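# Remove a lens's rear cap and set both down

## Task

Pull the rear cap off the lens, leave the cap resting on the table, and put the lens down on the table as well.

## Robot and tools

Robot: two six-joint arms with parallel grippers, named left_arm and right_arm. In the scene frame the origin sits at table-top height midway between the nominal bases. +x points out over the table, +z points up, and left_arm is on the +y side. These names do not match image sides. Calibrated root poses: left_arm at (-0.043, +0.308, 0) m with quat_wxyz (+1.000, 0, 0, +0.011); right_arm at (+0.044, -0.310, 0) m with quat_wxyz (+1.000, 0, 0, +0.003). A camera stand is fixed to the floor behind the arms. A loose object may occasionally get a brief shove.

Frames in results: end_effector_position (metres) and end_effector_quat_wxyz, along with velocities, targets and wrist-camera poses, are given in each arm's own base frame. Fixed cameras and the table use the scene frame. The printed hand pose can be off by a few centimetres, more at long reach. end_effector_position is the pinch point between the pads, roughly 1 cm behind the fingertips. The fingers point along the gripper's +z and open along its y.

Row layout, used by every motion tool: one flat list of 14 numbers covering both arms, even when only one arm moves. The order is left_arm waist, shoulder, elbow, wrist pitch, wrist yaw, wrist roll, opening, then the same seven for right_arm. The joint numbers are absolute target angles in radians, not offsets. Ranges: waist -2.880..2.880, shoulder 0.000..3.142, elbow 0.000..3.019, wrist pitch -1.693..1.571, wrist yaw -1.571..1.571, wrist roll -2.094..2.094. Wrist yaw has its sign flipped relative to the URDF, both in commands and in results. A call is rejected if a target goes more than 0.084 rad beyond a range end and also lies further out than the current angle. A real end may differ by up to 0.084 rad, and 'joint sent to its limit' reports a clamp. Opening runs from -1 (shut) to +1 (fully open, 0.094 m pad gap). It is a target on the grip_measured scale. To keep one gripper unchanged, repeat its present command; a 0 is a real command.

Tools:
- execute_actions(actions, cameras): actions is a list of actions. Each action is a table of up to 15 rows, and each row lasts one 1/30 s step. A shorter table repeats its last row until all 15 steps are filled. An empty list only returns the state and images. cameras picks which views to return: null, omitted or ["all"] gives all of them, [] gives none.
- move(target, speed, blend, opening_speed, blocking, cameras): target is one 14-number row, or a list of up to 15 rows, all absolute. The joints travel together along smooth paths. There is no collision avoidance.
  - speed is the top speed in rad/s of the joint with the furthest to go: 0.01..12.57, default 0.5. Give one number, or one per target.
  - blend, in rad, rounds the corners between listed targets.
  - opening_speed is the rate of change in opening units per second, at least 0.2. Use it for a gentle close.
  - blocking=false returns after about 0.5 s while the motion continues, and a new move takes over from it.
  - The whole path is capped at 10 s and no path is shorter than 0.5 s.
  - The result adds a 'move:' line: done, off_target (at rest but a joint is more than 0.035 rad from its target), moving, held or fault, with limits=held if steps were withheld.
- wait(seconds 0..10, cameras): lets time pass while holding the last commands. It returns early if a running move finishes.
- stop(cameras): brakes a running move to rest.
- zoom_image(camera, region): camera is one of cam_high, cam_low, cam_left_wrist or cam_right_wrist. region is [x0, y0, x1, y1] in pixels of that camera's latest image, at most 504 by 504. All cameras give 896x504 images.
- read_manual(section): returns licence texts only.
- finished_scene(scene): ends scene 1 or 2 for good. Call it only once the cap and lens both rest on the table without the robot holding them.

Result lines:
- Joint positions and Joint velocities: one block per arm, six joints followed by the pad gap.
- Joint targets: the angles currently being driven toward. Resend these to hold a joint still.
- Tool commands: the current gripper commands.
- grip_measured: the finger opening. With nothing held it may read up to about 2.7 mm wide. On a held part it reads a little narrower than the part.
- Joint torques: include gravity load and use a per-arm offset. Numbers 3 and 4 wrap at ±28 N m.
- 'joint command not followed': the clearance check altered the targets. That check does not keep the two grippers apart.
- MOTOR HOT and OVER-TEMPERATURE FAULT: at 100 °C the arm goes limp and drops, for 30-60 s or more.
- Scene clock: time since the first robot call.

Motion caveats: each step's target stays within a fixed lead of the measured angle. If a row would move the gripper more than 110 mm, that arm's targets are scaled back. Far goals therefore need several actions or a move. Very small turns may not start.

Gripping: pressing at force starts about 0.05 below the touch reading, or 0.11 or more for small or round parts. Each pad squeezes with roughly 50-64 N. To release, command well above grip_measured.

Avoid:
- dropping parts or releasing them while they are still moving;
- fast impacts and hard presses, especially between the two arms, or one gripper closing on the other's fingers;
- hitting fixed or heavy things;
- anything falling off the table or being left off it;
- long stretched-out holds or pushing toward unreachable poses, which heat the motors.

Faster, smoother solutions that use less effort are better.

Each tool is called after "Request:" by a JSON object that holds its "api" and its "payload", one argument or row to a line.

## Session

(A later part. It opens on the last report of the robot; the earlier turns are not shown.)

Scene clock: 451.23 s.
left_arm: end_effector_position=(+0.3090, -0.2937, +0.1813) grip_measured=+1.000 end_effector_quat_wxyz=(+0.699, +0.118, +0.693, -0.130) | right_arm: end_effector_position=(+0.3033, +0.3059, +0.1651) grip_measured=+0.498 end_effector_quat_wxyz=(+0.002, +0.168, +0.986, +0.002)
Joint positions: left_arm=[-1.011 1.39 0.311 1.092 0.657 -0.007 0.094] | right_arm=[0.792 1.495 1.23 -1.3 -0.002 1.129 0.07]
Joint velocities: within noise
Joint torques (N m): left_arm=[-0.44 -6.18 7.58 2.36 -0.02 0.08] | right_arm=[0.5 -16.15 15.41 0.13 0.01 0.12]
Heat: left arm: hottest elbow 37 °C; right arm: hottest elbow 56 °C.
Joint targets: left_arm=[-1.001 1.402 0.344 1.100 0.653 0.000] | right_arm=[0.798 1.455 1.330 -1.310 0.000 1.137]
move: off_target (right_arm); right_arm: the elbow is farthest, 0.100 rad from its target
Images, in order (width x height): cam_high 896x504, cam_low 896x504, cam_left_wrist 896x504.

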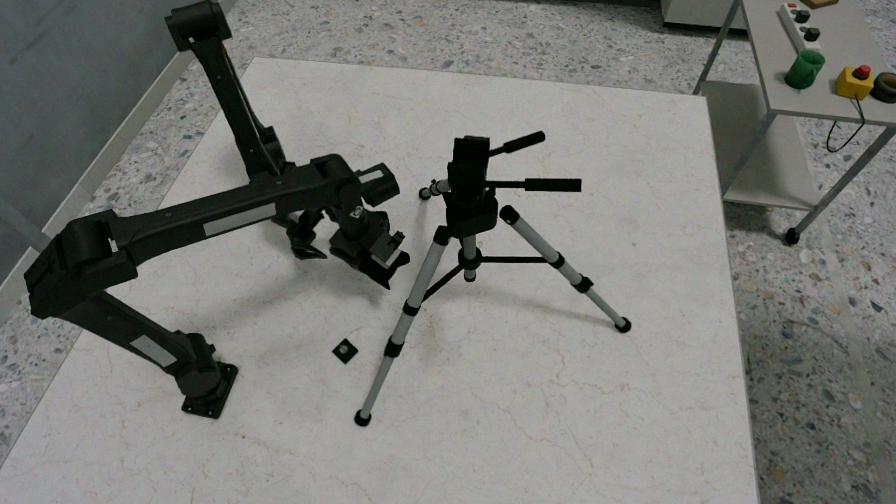

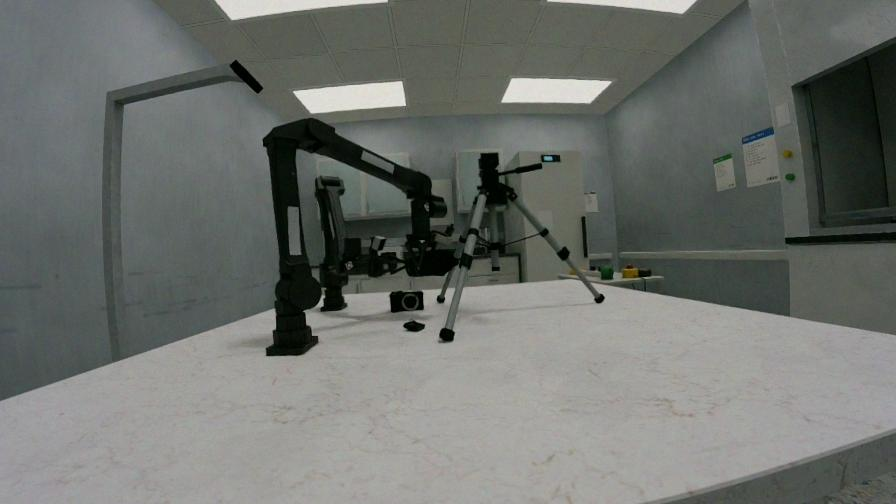

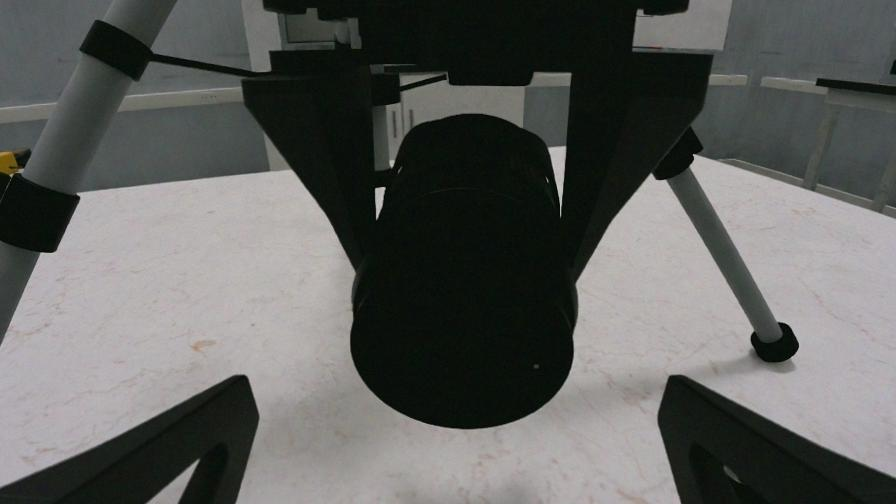

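Request:
{"api": "move", "payload": {
  "target": [-0.9485,1.436,0.413,1.052,0.602,0,1,0.798,1.455,1.33,-1.310,0,1.137,0.2],
  "speed": 0.2,
  "cameras": ["cam_low","cam_left_wrist","cam_high"]
}}

Request:
{"api": "zoom_image", "payload": {
  "camera": "cam_low",
  "region": [370, 220, 470, 300]
}}

Request:
{"api": "zoom_image", "payload": {
  "camera": "cam_left_wrist",
  "region": [220, 100, 720, 500]
}}

Scene clock: 479.97 s.
left_arm: end_effector_position=(+0.3347, -0.3055, +0.1886) grip_measured=+1.000 end_effector_quat_wxyz=(+0.700, +0.117, +0.692, -0.131) | right_arm: end_effector_position=(+0.3033, +0.3059, +0.1651) grip_measured=+0.498 end_effector_quat_wxyz=(+0.002, +0.168, +0.986, +0.002)
Joint positions: left_arm=[-0.959 1.423 0.378 1.063 0.606 -0.007 0.094] | right_arm=[0.792 1.495 1.23 -1.3 -0.002 1.129 0.07]
Joint velocities: within noise
Joint torques (N m): left_arm=[-0.44 -6.95 8.08 1.51 -0.03 0.11] | right_arm=[0.03 -15.91 15.71 -0.06 0.09 0.11]
Heat: left arm: hottest elbow 36 °C; right arm: hottest elbow 57 °C.
Joint targets: left_arm=[-0.949 1.436 0.413 1.052 0.602 0.000] | right_arm=[0.798 1.455 1.330 -1.310 0.000 1.137]
move: off_target (right_arm); right_arm: the elbow is farthest, 0.100 rad from its target
Images, in order (width x height): cam_high 896x504, cam_low 896x504, cam_left_wrist 896x504.

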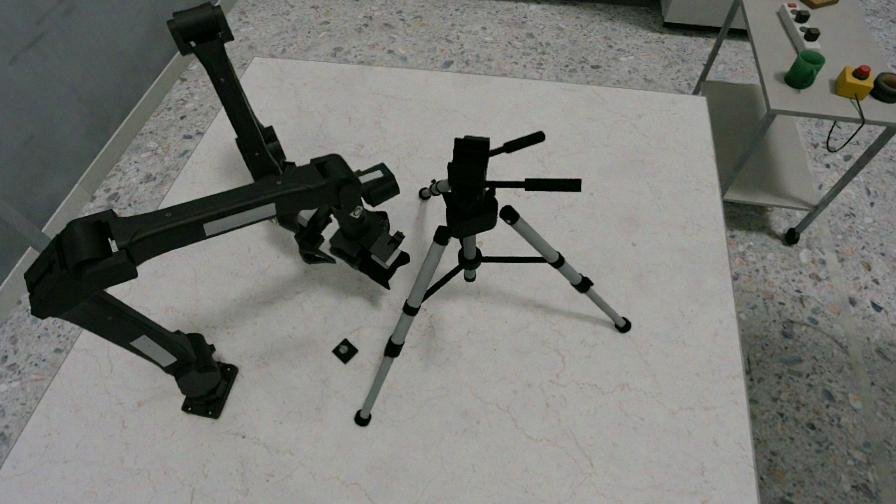

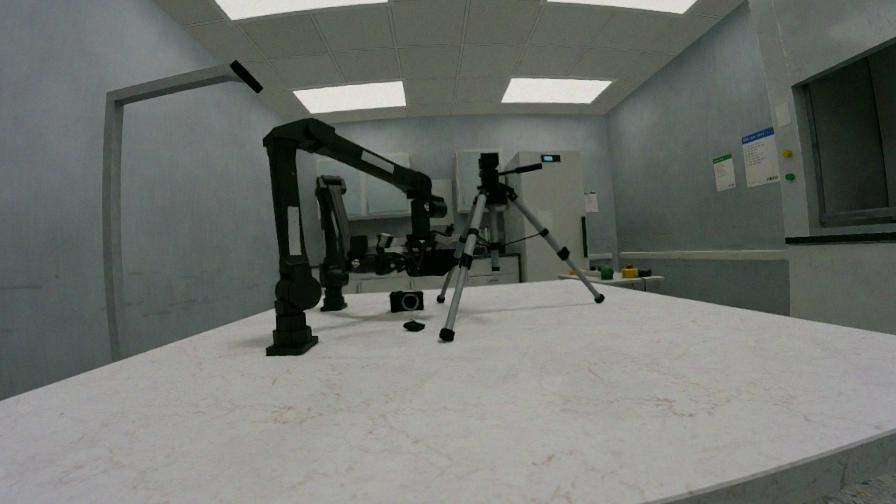

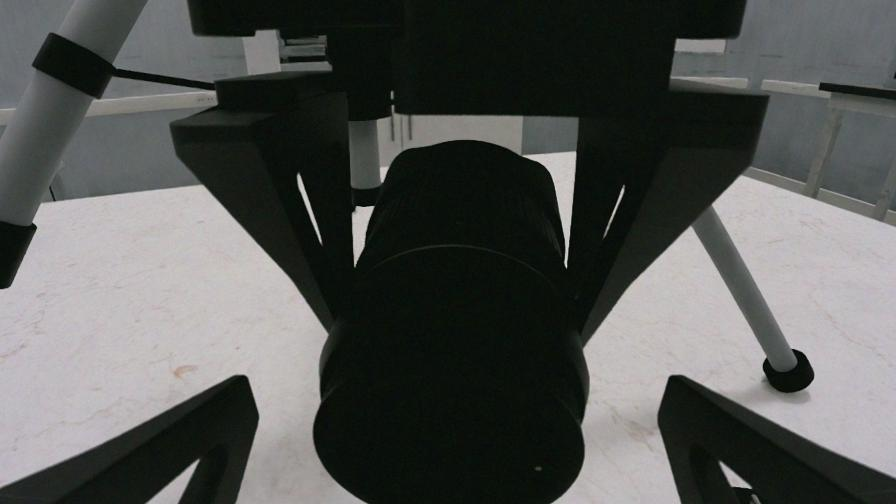

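Scaled by 5.040.

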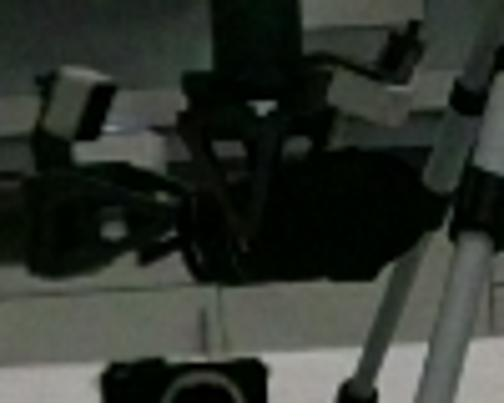

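Scaled by 1.008.

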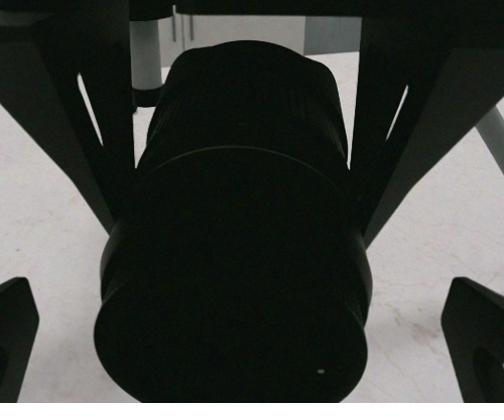

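Request:
{"api": "move", "payload": {
  "target": [
    [-0.9435,1.436,0.413,1.027,0.597,0,1,0.798,1.455,1.33,-1.310,0,1.137,0.2],
    [-0.9435,1.436,0.413,1.027,0.597,0,0.1,0.798,1.455,1.33,-1.310,0,1.137,0.2]
  ],
  "speed": 0.2,
  "opening_speed": 0.6,
  "cameras": ["cam_low","cam_left_wrist","cam_right_wrist"]
}}

Request:
{"api": "zoom_image", "payload": {
  "camera": "cam_left_wrist",
  "region": [220, 100, 720, 500]
}}

Scene clock: 508.17 s.
left_arm: end_effector_position=(+0.3362, -0.3044, +0.1830) grip_measured=+0.230 end_effector_quat_wxyz=(+0.694, +0.123, +0.698, -0.125) | right_arm: end_effector_position=(+0.3032, +0.3059, +0.1651) grip_measured=+0.498 end_effector_quat_wxyz=(+0.002, +0.168, +0.986, +0.001)
Joint positions: left_arm=[-0.953 1.423 0.378 1.037 0.601 -0.007 0.058] | right_arm=[0.792 1.495 1.23 -1.301 -0.002 1.129 0.07]
Joint velocities: within noise
Joint torques (N m): left_arm=[-0.38 -6.77 8.1 1.51 -0.01 0.09] | right_arm=[0.79 -16.15 15.32 0.03 0.11 0.13]
Heat: left arm: hottest elbow 36 °C; right arm: hottest elbow 57 °C.
Joint targets: left_arm=[-0.943 1.436 0.413 1.027 0.597 0.000] | right_arm=[0.798 1.455 1.330 -1.310 0.000 1.137]
move: off_target (right_arm); right_arm: the elbow is farthest, 0.100 rad from its target
Images, in order (width x height): cam_low 896x504, cam_left_wrist 896x504, cam_right_wrist 896x504.

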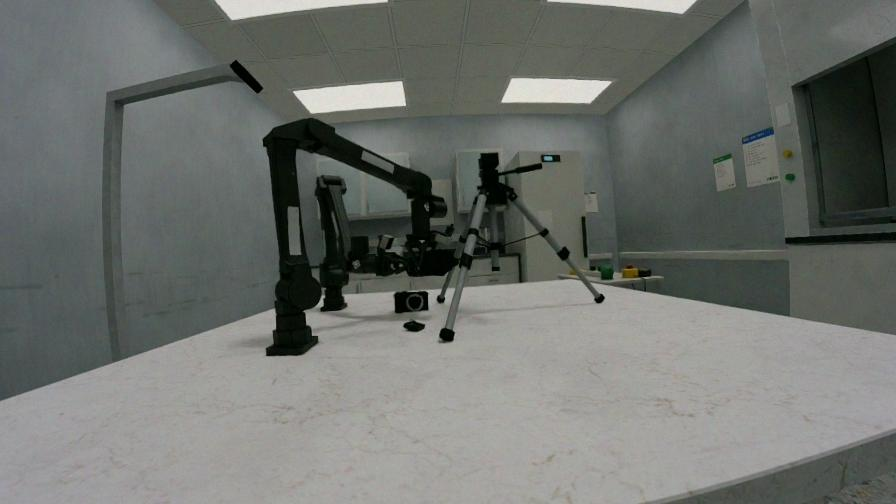

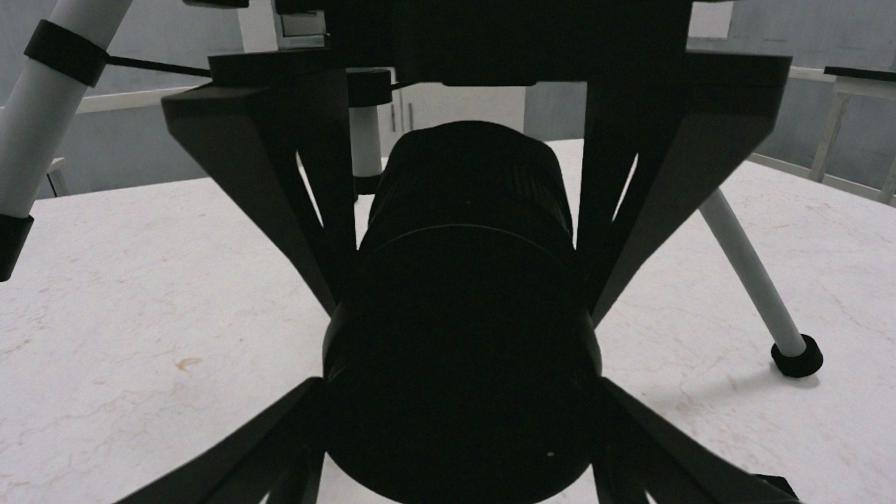

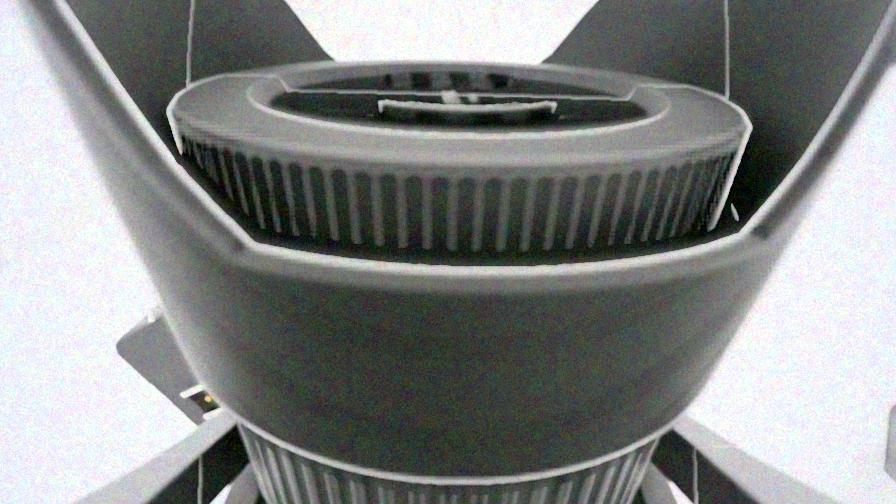

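Scaled by 1.008.

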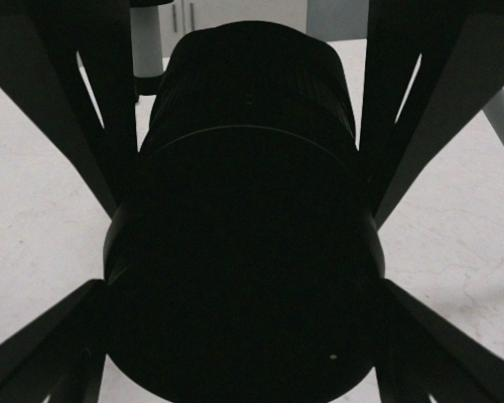

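Request:
{"api": "move", "payload": {
  "target": [-0.9435,1.436,0.413,1.027,0.597,-0.4,0.1,0.798,1.455,1.33,-1.310,0,1.137,0.2],
  "speed": 0.4,
  "cameras": ["cam_left_wrist","cam_right_wrist"]
}}

Request:
{"api": "zoom_image", "payload": {
  "camera": "cam_left_wrist",
  "region": [220, 100, 720, 500]
}}

Scene clock: 527.33 s.
left_arm: end_effector_position=(+0.3362, -0.3045, +0.1830) grip_measured=+0.226 end_effector_quat_wxyz=(+0.659, -0.007, +0.709, -0.251) | right_arm: end_effector_position=(+0.3023, +0.3049, +0.1651) grip_measured=+0.498 end_effector_quat_wxyz=(+0.001, +0.162, +0.987, -0.001)
Joint positions: left_arm=[-0.953 1.423 0.378 1.037 0.599 -0.378 0.058] | right_arm=[0.792 1.495 1.23 -1.306 -0.002 1.117 0.07]
Joint velocities: within noise
Joint torques (N m): left_arm=[-0.62 -6.77 8.05 1.52 0.05 -0.2] | right_arm=[0.38 -16.32 15.47 0.09 0.08 0.25]
Heat: left arm: hottest elbow 36 °C; right arm: hottest elbow 58 °C.
Joint targets: left_arm=[-0.943 1.436 0.413 1.027 0.597 -0.400] | right_arm=[0.798 1.455 1.330 -1.310 0.000 1.137]
move: off_target (right_arm); right_arm: the elbow is farthest, 0.100 rad from its target
Images, in order (width x height): cam_left_wrist 896x504, cam_right_wrist 896x504.

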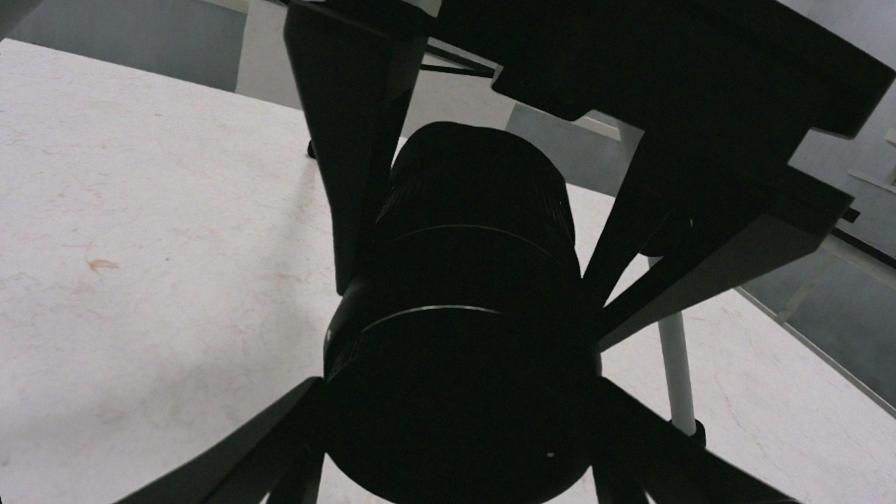

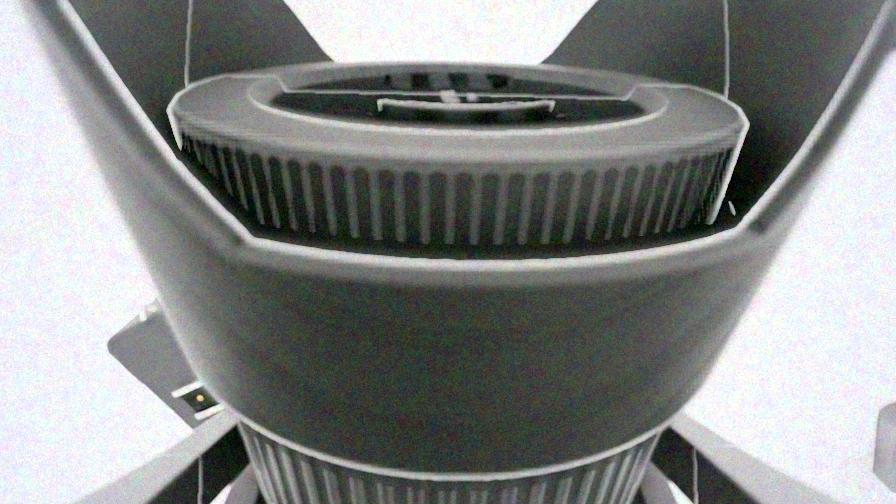

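Scaled by 1.008.

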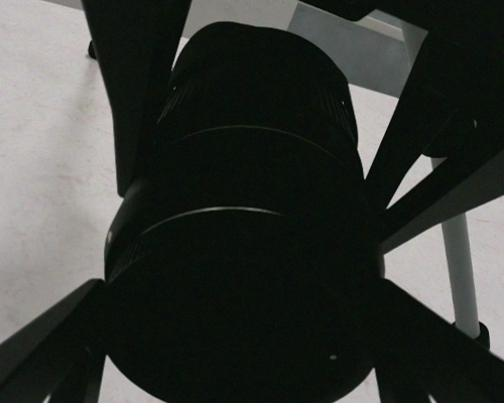

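Request:
{"api": "move", "payload": {
  "target": [-0.9435,1.436,0.413,1.027,0.597,-1.1,0.1,0.798,1.455,1.33,-1.310,0,1.137,0.2],
  "speed": 0.5,
  "cameras": ["cam_left_wrist","cam_right_wrist"]
}}

Request:
{"api": "zoom_image", "payload": {
  "camera": "cam_left_wrist",
  "region": [220, 100, 720, 500]
}}

Scene clock: 541.20 s.
left_arm: end_effector_position=(+0.3369, -0.3039, +0.1808) grip_measured=+0.226 end_effector_quat_wxyz=(+0.531, -0.252, +0.665, -0.460) | right_arm: end_effector_position=(+0.3037, +0.3036, +0.1651) grip_measured=+0.497 end_effector_quat_wxyz=(+0.004, +0.161, +0.987, -0.003)
Joint positions: left_arm=[-0.951 1.426 0.378 1.032 0.6 -1.084 0.058] | right_arm=[0.79 1.495 1.23 -1.306 -0.01 1.113 0.07]
Joint velocities: within noise
Joint torques (N m): left_arm=[-0.73 -7.12 8.06 1.68 0.02 -0.07] | right_arm=[0.62 -16.32 15.46 0.17 0.36 0.25]
Heat: left arm: hottest elbow 37 °C; right arm: hottest elbow 58 °C.
Joint targets: left_arm=[-0.943 1.436 0.413 1.027 0.597 -1.100] | right_arm=[0.798 1.455 1.330 -1.310 0.000 1.137]
move: off_target (right_arm); right_arm: the elbow is farthest, 0.100 rad from its target
Images, in order (width x height): cam_left_wrist 896x504, cam_right_wrist 896x504.

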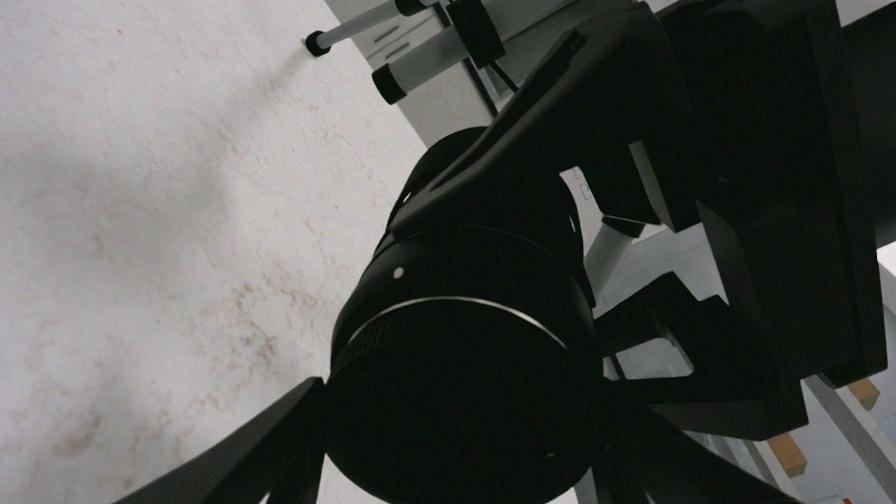

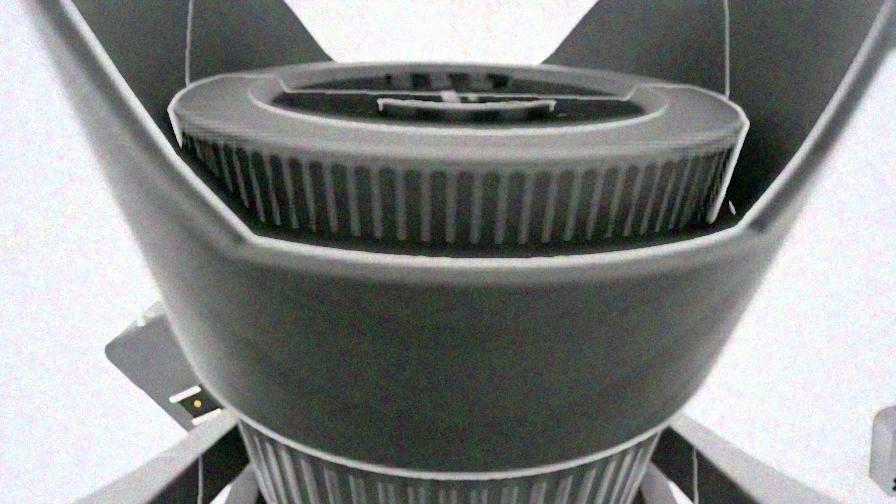

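Scaled by 1.008.

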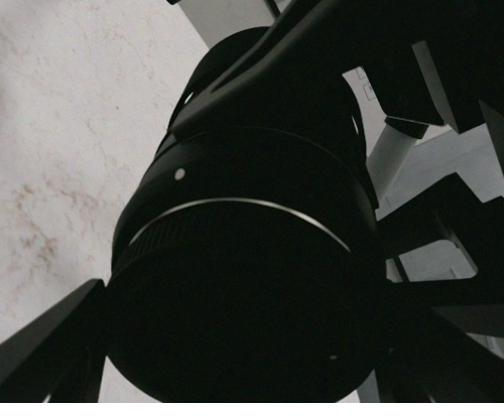

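Request:
{"api": "move", "payload": {
  "target": [-0.970,1.422,0.379,1.046,0.622,-1.1,0.1,0.798,1.455,1.33,-1.310,0,1.137,0.2],
  "speed": 0.1,
  "cameras": ["cam_left_wrist","cam_right_wrist","cam_low"]
}}

Request:
{"api": "zoom_image", "payload": {
  "camera": "cam_left_wrist",
  "region": [220, 100, 720, 500]
}}

Scene clock: 562.57 s.
left_arm: end_effector_position=(+0.3355, -0.3025, +0.1801) grip_measured=+0.226 end_effector_quat_wxyz=(+0.533, -0.258, +0.664, -0.457) | right_arm: end_effector_position=(+0.3034, +0.3039, +0.1651) grip_measured=+0.497 end_effector_quat_wxyz=(+0.003, +0.163, +0.987, -0.002)
Joint positions: left_arm=[-0.958 1.426 0.377 1.032 0.619 -1.09 0.058] | right_arm=[0.79 1.495 1.23 -1.306 -0.008 1.118 0.07]
Joint velocities: within noise
Joint torques (N m): left_arm=[-2.08 -7.88 5.67 2.56 0.25 -0.03] | right_arm=[0.73 -16.15 15.64 0.08 0.25 0.2]
Heat: left arm: hottest elbow 37 °C; right arm: hottest elbow 59 °C.
Joint targets: left_arm=[-0.970 1.422 0.379 1.046 0.622 -1.100] | right_arm=[0.798 1.455 1.330 -1.310 0.000 1.137]
move: off_target (right_arm); right_arm: the elbow is farthest, 0.100 rad from its target
Images, in order (width x height): cam_low 896x504, cam_left_wrist 896x504, cam_right_wrist 896x504.

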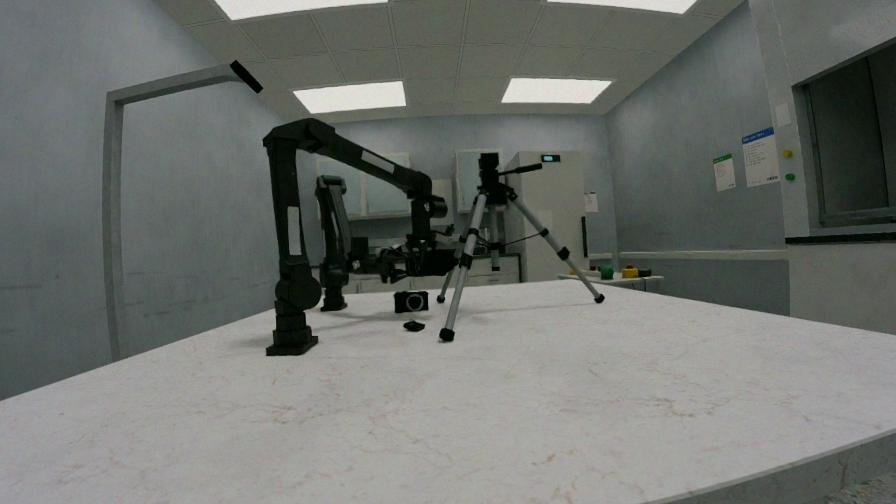

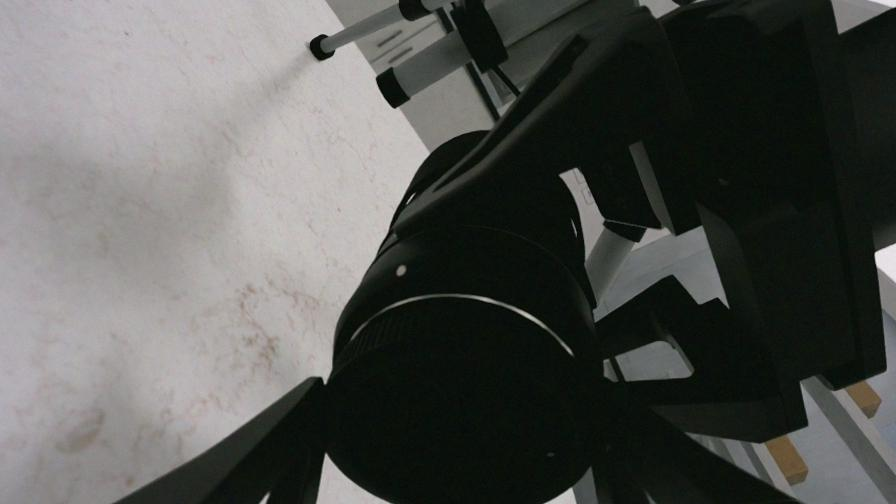

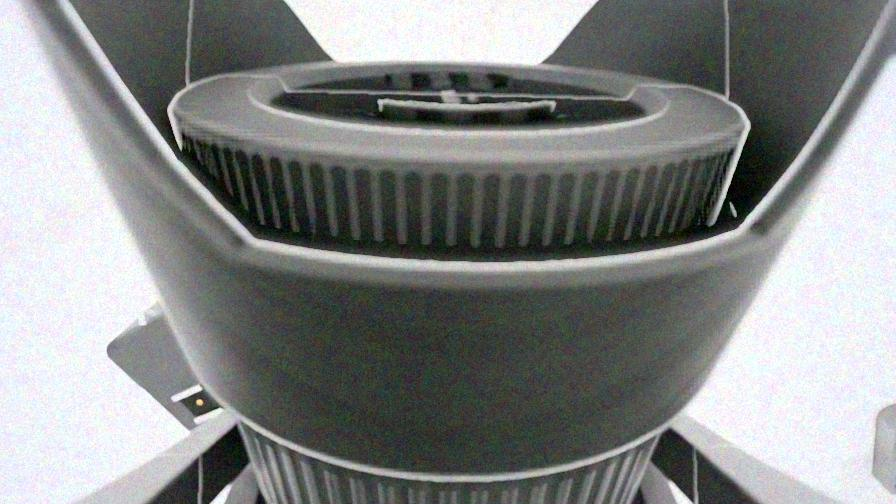

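Scaled by 1.008.

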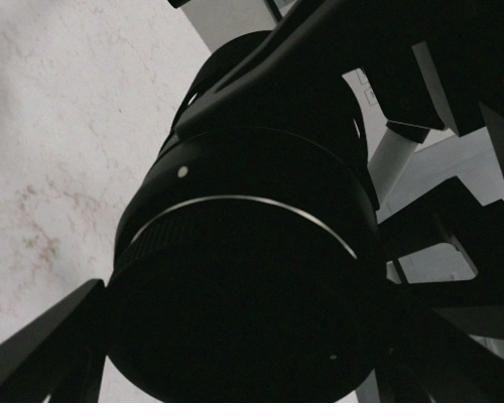

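Request:
{"api": "move", "payload": {
  "target": [-0.997,1.408,0.345,1.066,0.648,-1.5,0.1,0.798,1.455,1.33,-1.310,0,1.137,0.2],
  "speed": 0.3,
  "cameras": ["cam_left_wrist","cam_right_wrist","cam_low"]
}}

Request:
{"api": "zoom_image", "payload": {
  "camera": "cam_left_wrist",
  "region": [220, 100, 720, 500]
}}

Scene clock: 578.07 s.
left_arm: end_effector_position=(+0.3230, -0.2994, +0.1739) grip_measured=+0.226 end_effector_quat_wxyz=(+0.430, -0.384, +0.603, -0.552) | right_arm: end_effector_position=(+0.3026, +0.3046, +0.1651) grip_measured=+0.497 end_effector_quat_wxyz=(+0.001, +0.167, +0.986, -0.001)
Joint positions: left_arm=[-0.986 1.42 0.348 1.047 0.644 -1.491 0.058] | right_arm=[0.791 1.495 1.23 -1.306 -0.003 1.127 0.07]
Joint velocities: within noise
Joint torques (N m): left_arm=[-2.26 -8.23 5.16 2.86 0.32 0.01] | right_arm=[0.67 -15.91 15.34 -0.17 0.09 0.11]
Heat: left arm: hottest elbow 37 °C; right arm: hottest elbow 59 °C.
Joint targets: left_arm=[-0.997 1.408 0.345 1.066 0.648 -1.500] | right_arm=[0.798 1.455 1.330 -1.310 0.000 1.137]
move: off_target (right_arm); right_arm: the elbow is farthest, 0.100 rad from its target
Images, in order (width x height): cam_low 896x504, cam_left_wrist 896x504, cam_right_wrist 896x504.

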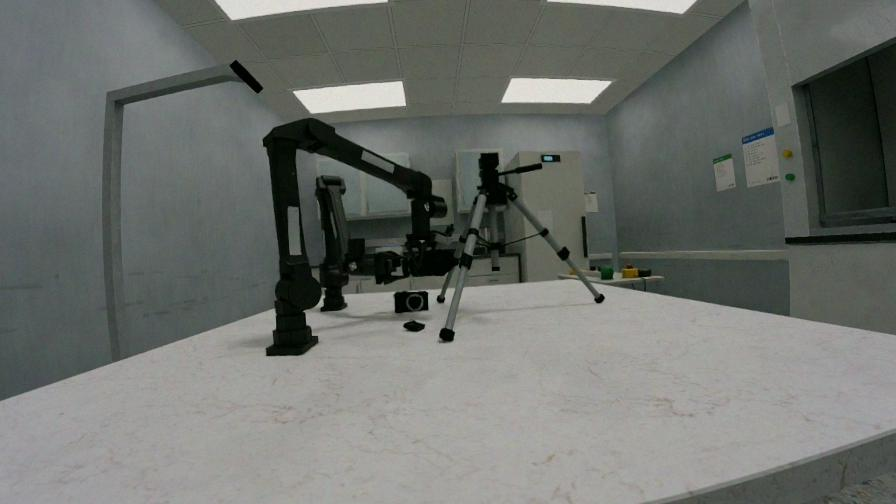

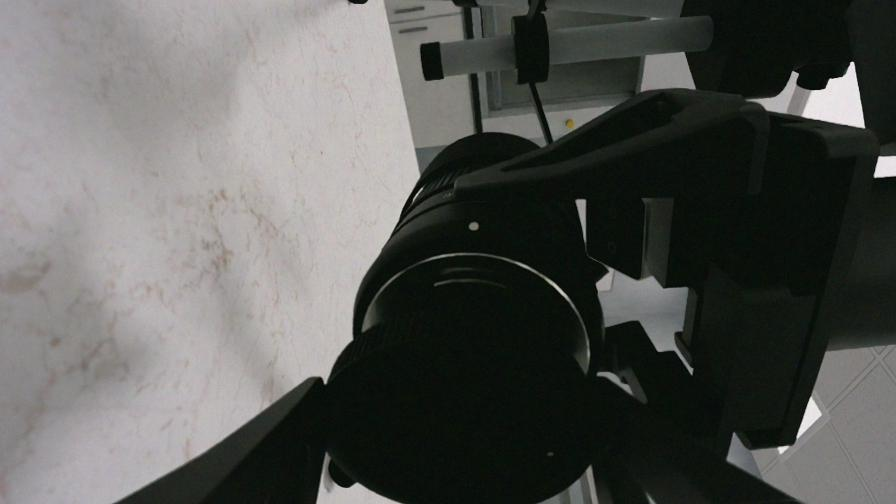

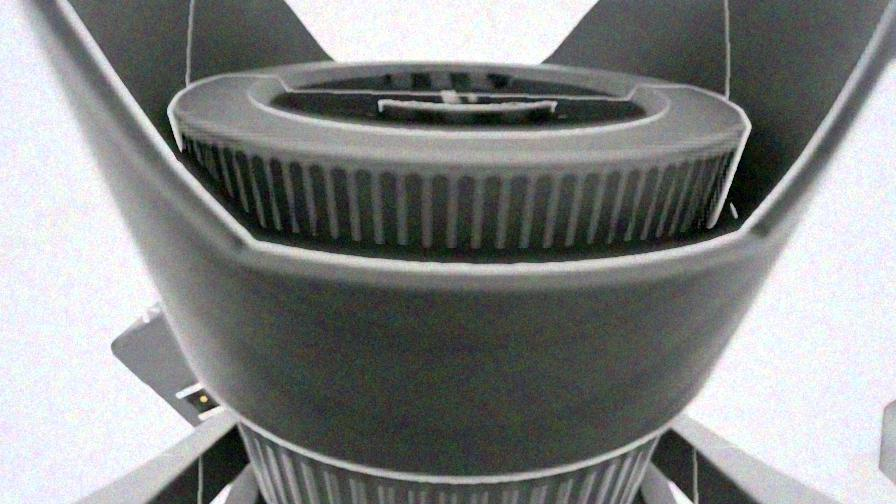

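Scaled by 1.008.

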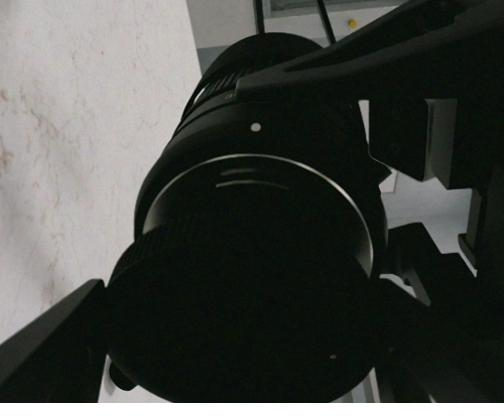

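Request:
{"api": "move", "payload": {
  "target": [-1.084,1.384,0.295,1.11,0.724,-1.5,0.1,0.798,1.455,1.33,-1.310,0,1.137,0.2],
  "speed": 0.2
}}

Request:
{"api": "zoom_image", "payload": {
  "camera": "cam_low",
  "region": [370, 220, 470, 300]
}}

Scene clock: 593.60 s.
left_arm: end_effector_position=(+0.2919, -0.2985, +0.1736) grip_measured=+0.226 end_effector_quat_wxyz=(+0.427, -0.381, +0.598, -0.561) | right_arm: end_effector_position=(+0.3026, +0.3046, +0.1651) grip_measured=+0.497 end_effector_quat_wxyz=(+0.001, +0.167, +0.986, -0.001)
Joint positions: left_arm=[-1.074 1.395 0.298 1.09 0.72 -1.492 0.058] | right_arm=[0.791 1.495 1.23 -1.306 -0.003 1.127 0.07]
Joint velocities: within noise
Joint torques (N m): left_arm=[-2.08 -7.71 4.88 2.85 0.33 0] | right_arm=[0.85 -15.85 15.51 0.09 0.1 0.13]
Heat: left arm: hottest elbow 36 °C; right arm: hottest elbow 59 °C.
Joint targets: left_arm=[-1.084 1.384 0.295 1.110 0.724 -1.500] | right_arm=[0.798 1.455 1.330 -1.310 0.000 1.137]
move: off_target (right_arm); right_arm: the elbow is farthest, 0.100 rad from its target

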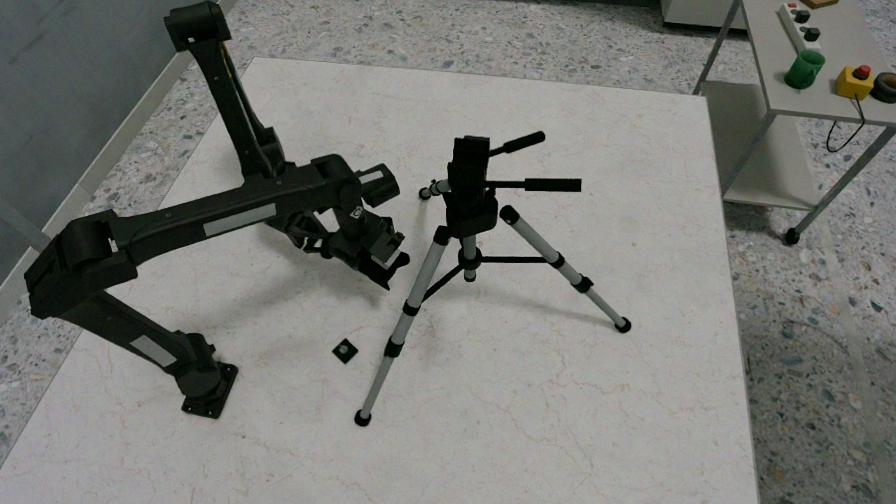

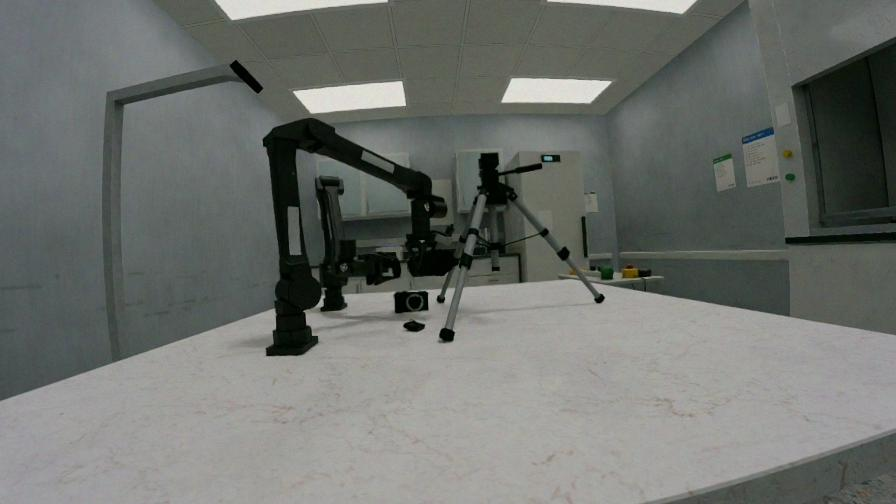

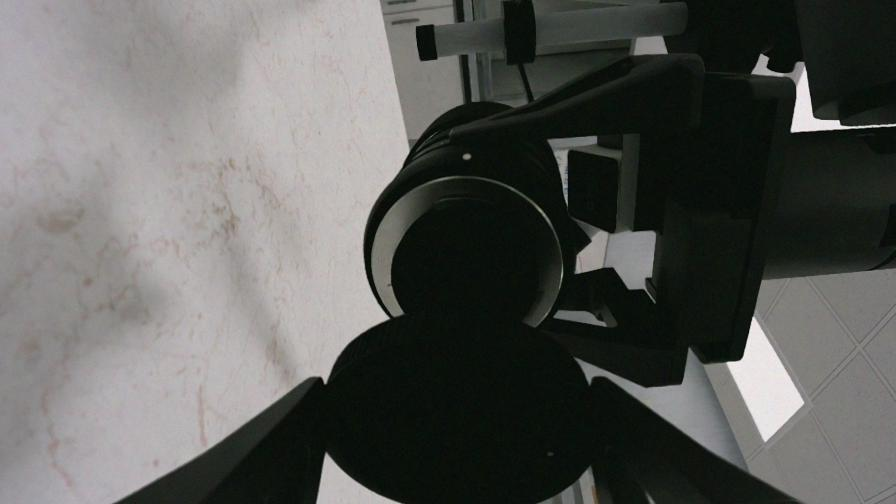

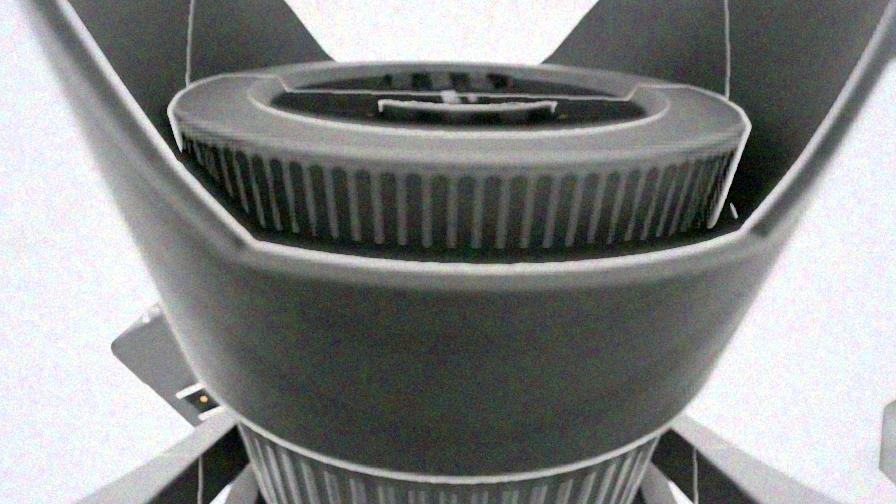

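Scaled by 5.040.

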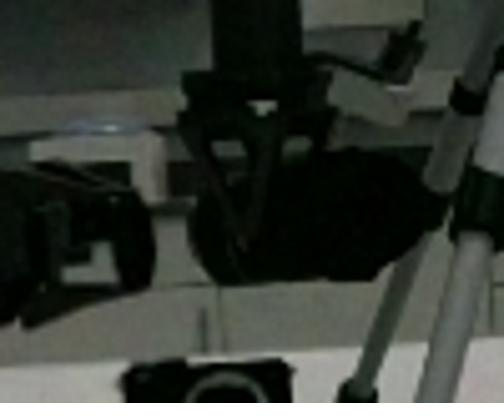

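Request:
{"api": "move", "payload": {
  "target": [
    [-1.404,1.014,0.172,0.862,1.05,-1.5,0.1,0.798,1.455,1.33,-1.310,0,1.137,0.2],
    [-1.404,1.05,0.76,-1.25,0,0,0.1,0.798,1.56,1.11,-1.05,0,1.137,0.2],
    [-0.1,1.05,0.76,-1.25,0,0,0.1,0.798,1.56,1.11,-1.05,0,1.137,0.2]
  ],
  "speed": [0.5,0.9,0.7]
}}

Scene clock: 647.47 s.
left_arm: end_effector_position=(+0.2488, -0.0276, +0.1199) grip_measured=+0.226 end_effector_quat_wxyz=(+0.001, +0.051, +0.999, +0.001) | right_arm: end_effector_position=(+0.3082, +0.3102, +0.0809) grip_measured=+0.497 end_effector_quat_wxyz=(+0.006, +0.168, +0.986, +0.007)
Joint positions: left_arm=[-0.111 1.04 0.71 -1.24 0.003 -0.008 0.058] | right_arm=[0.791 1.586 1.098 -1.064 -0.003 1.128 0.07]
Joint velocities: within noise
Joint torques (N m): left_arm=[-0.21 -4.01 11.78 -0.12 0.01 0.08] | right_arm=[0.73 -15.56 8.49 0.88 0.1 0.13]
Heat: left arm: hottest elbow 36 °C; right arm: hottest elbow 60 °C.
Joint targets: left_arm=[-0.100 1.050 0.760 -1.250 0.000 0.000] | right_arm=[0.798 1.560 1.110 -1.050 0.000 1.137]
move: off_target (left_arm); left_arm: the elbow is farthest, 0.050 rad from its target

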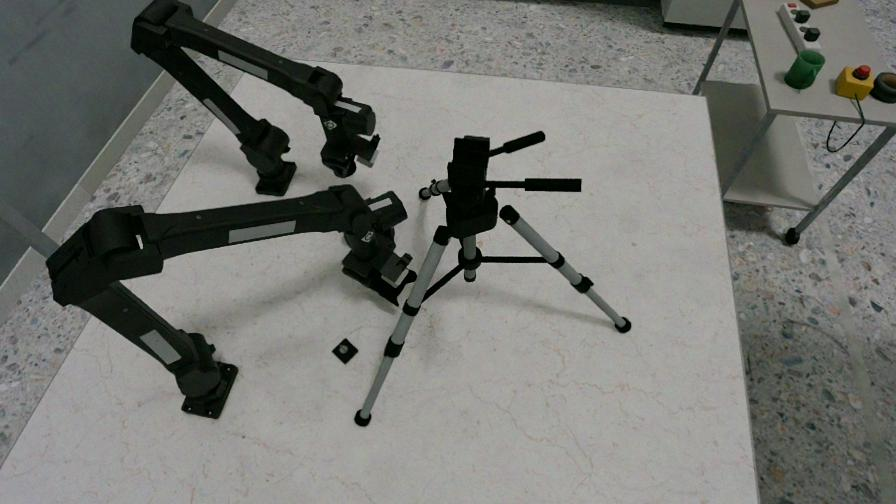

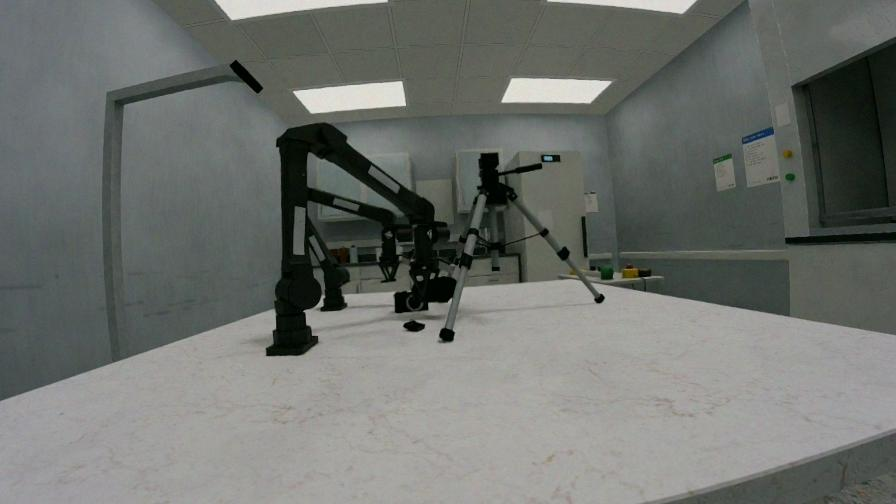

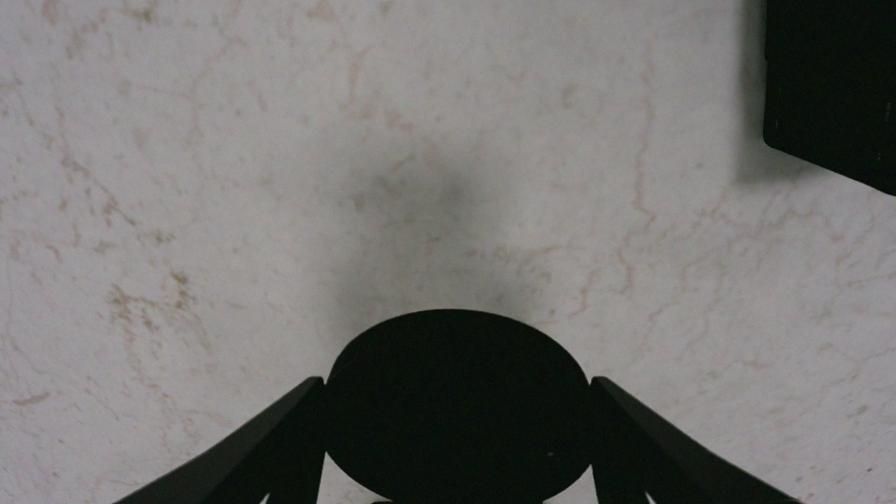

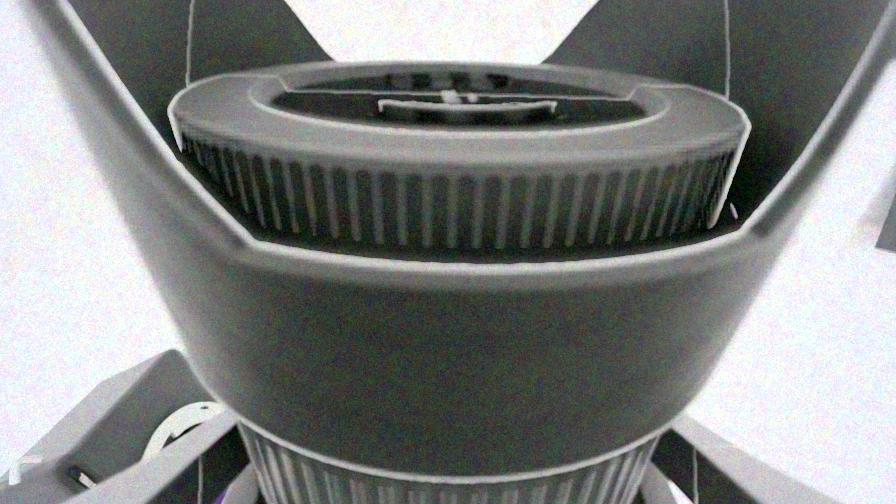

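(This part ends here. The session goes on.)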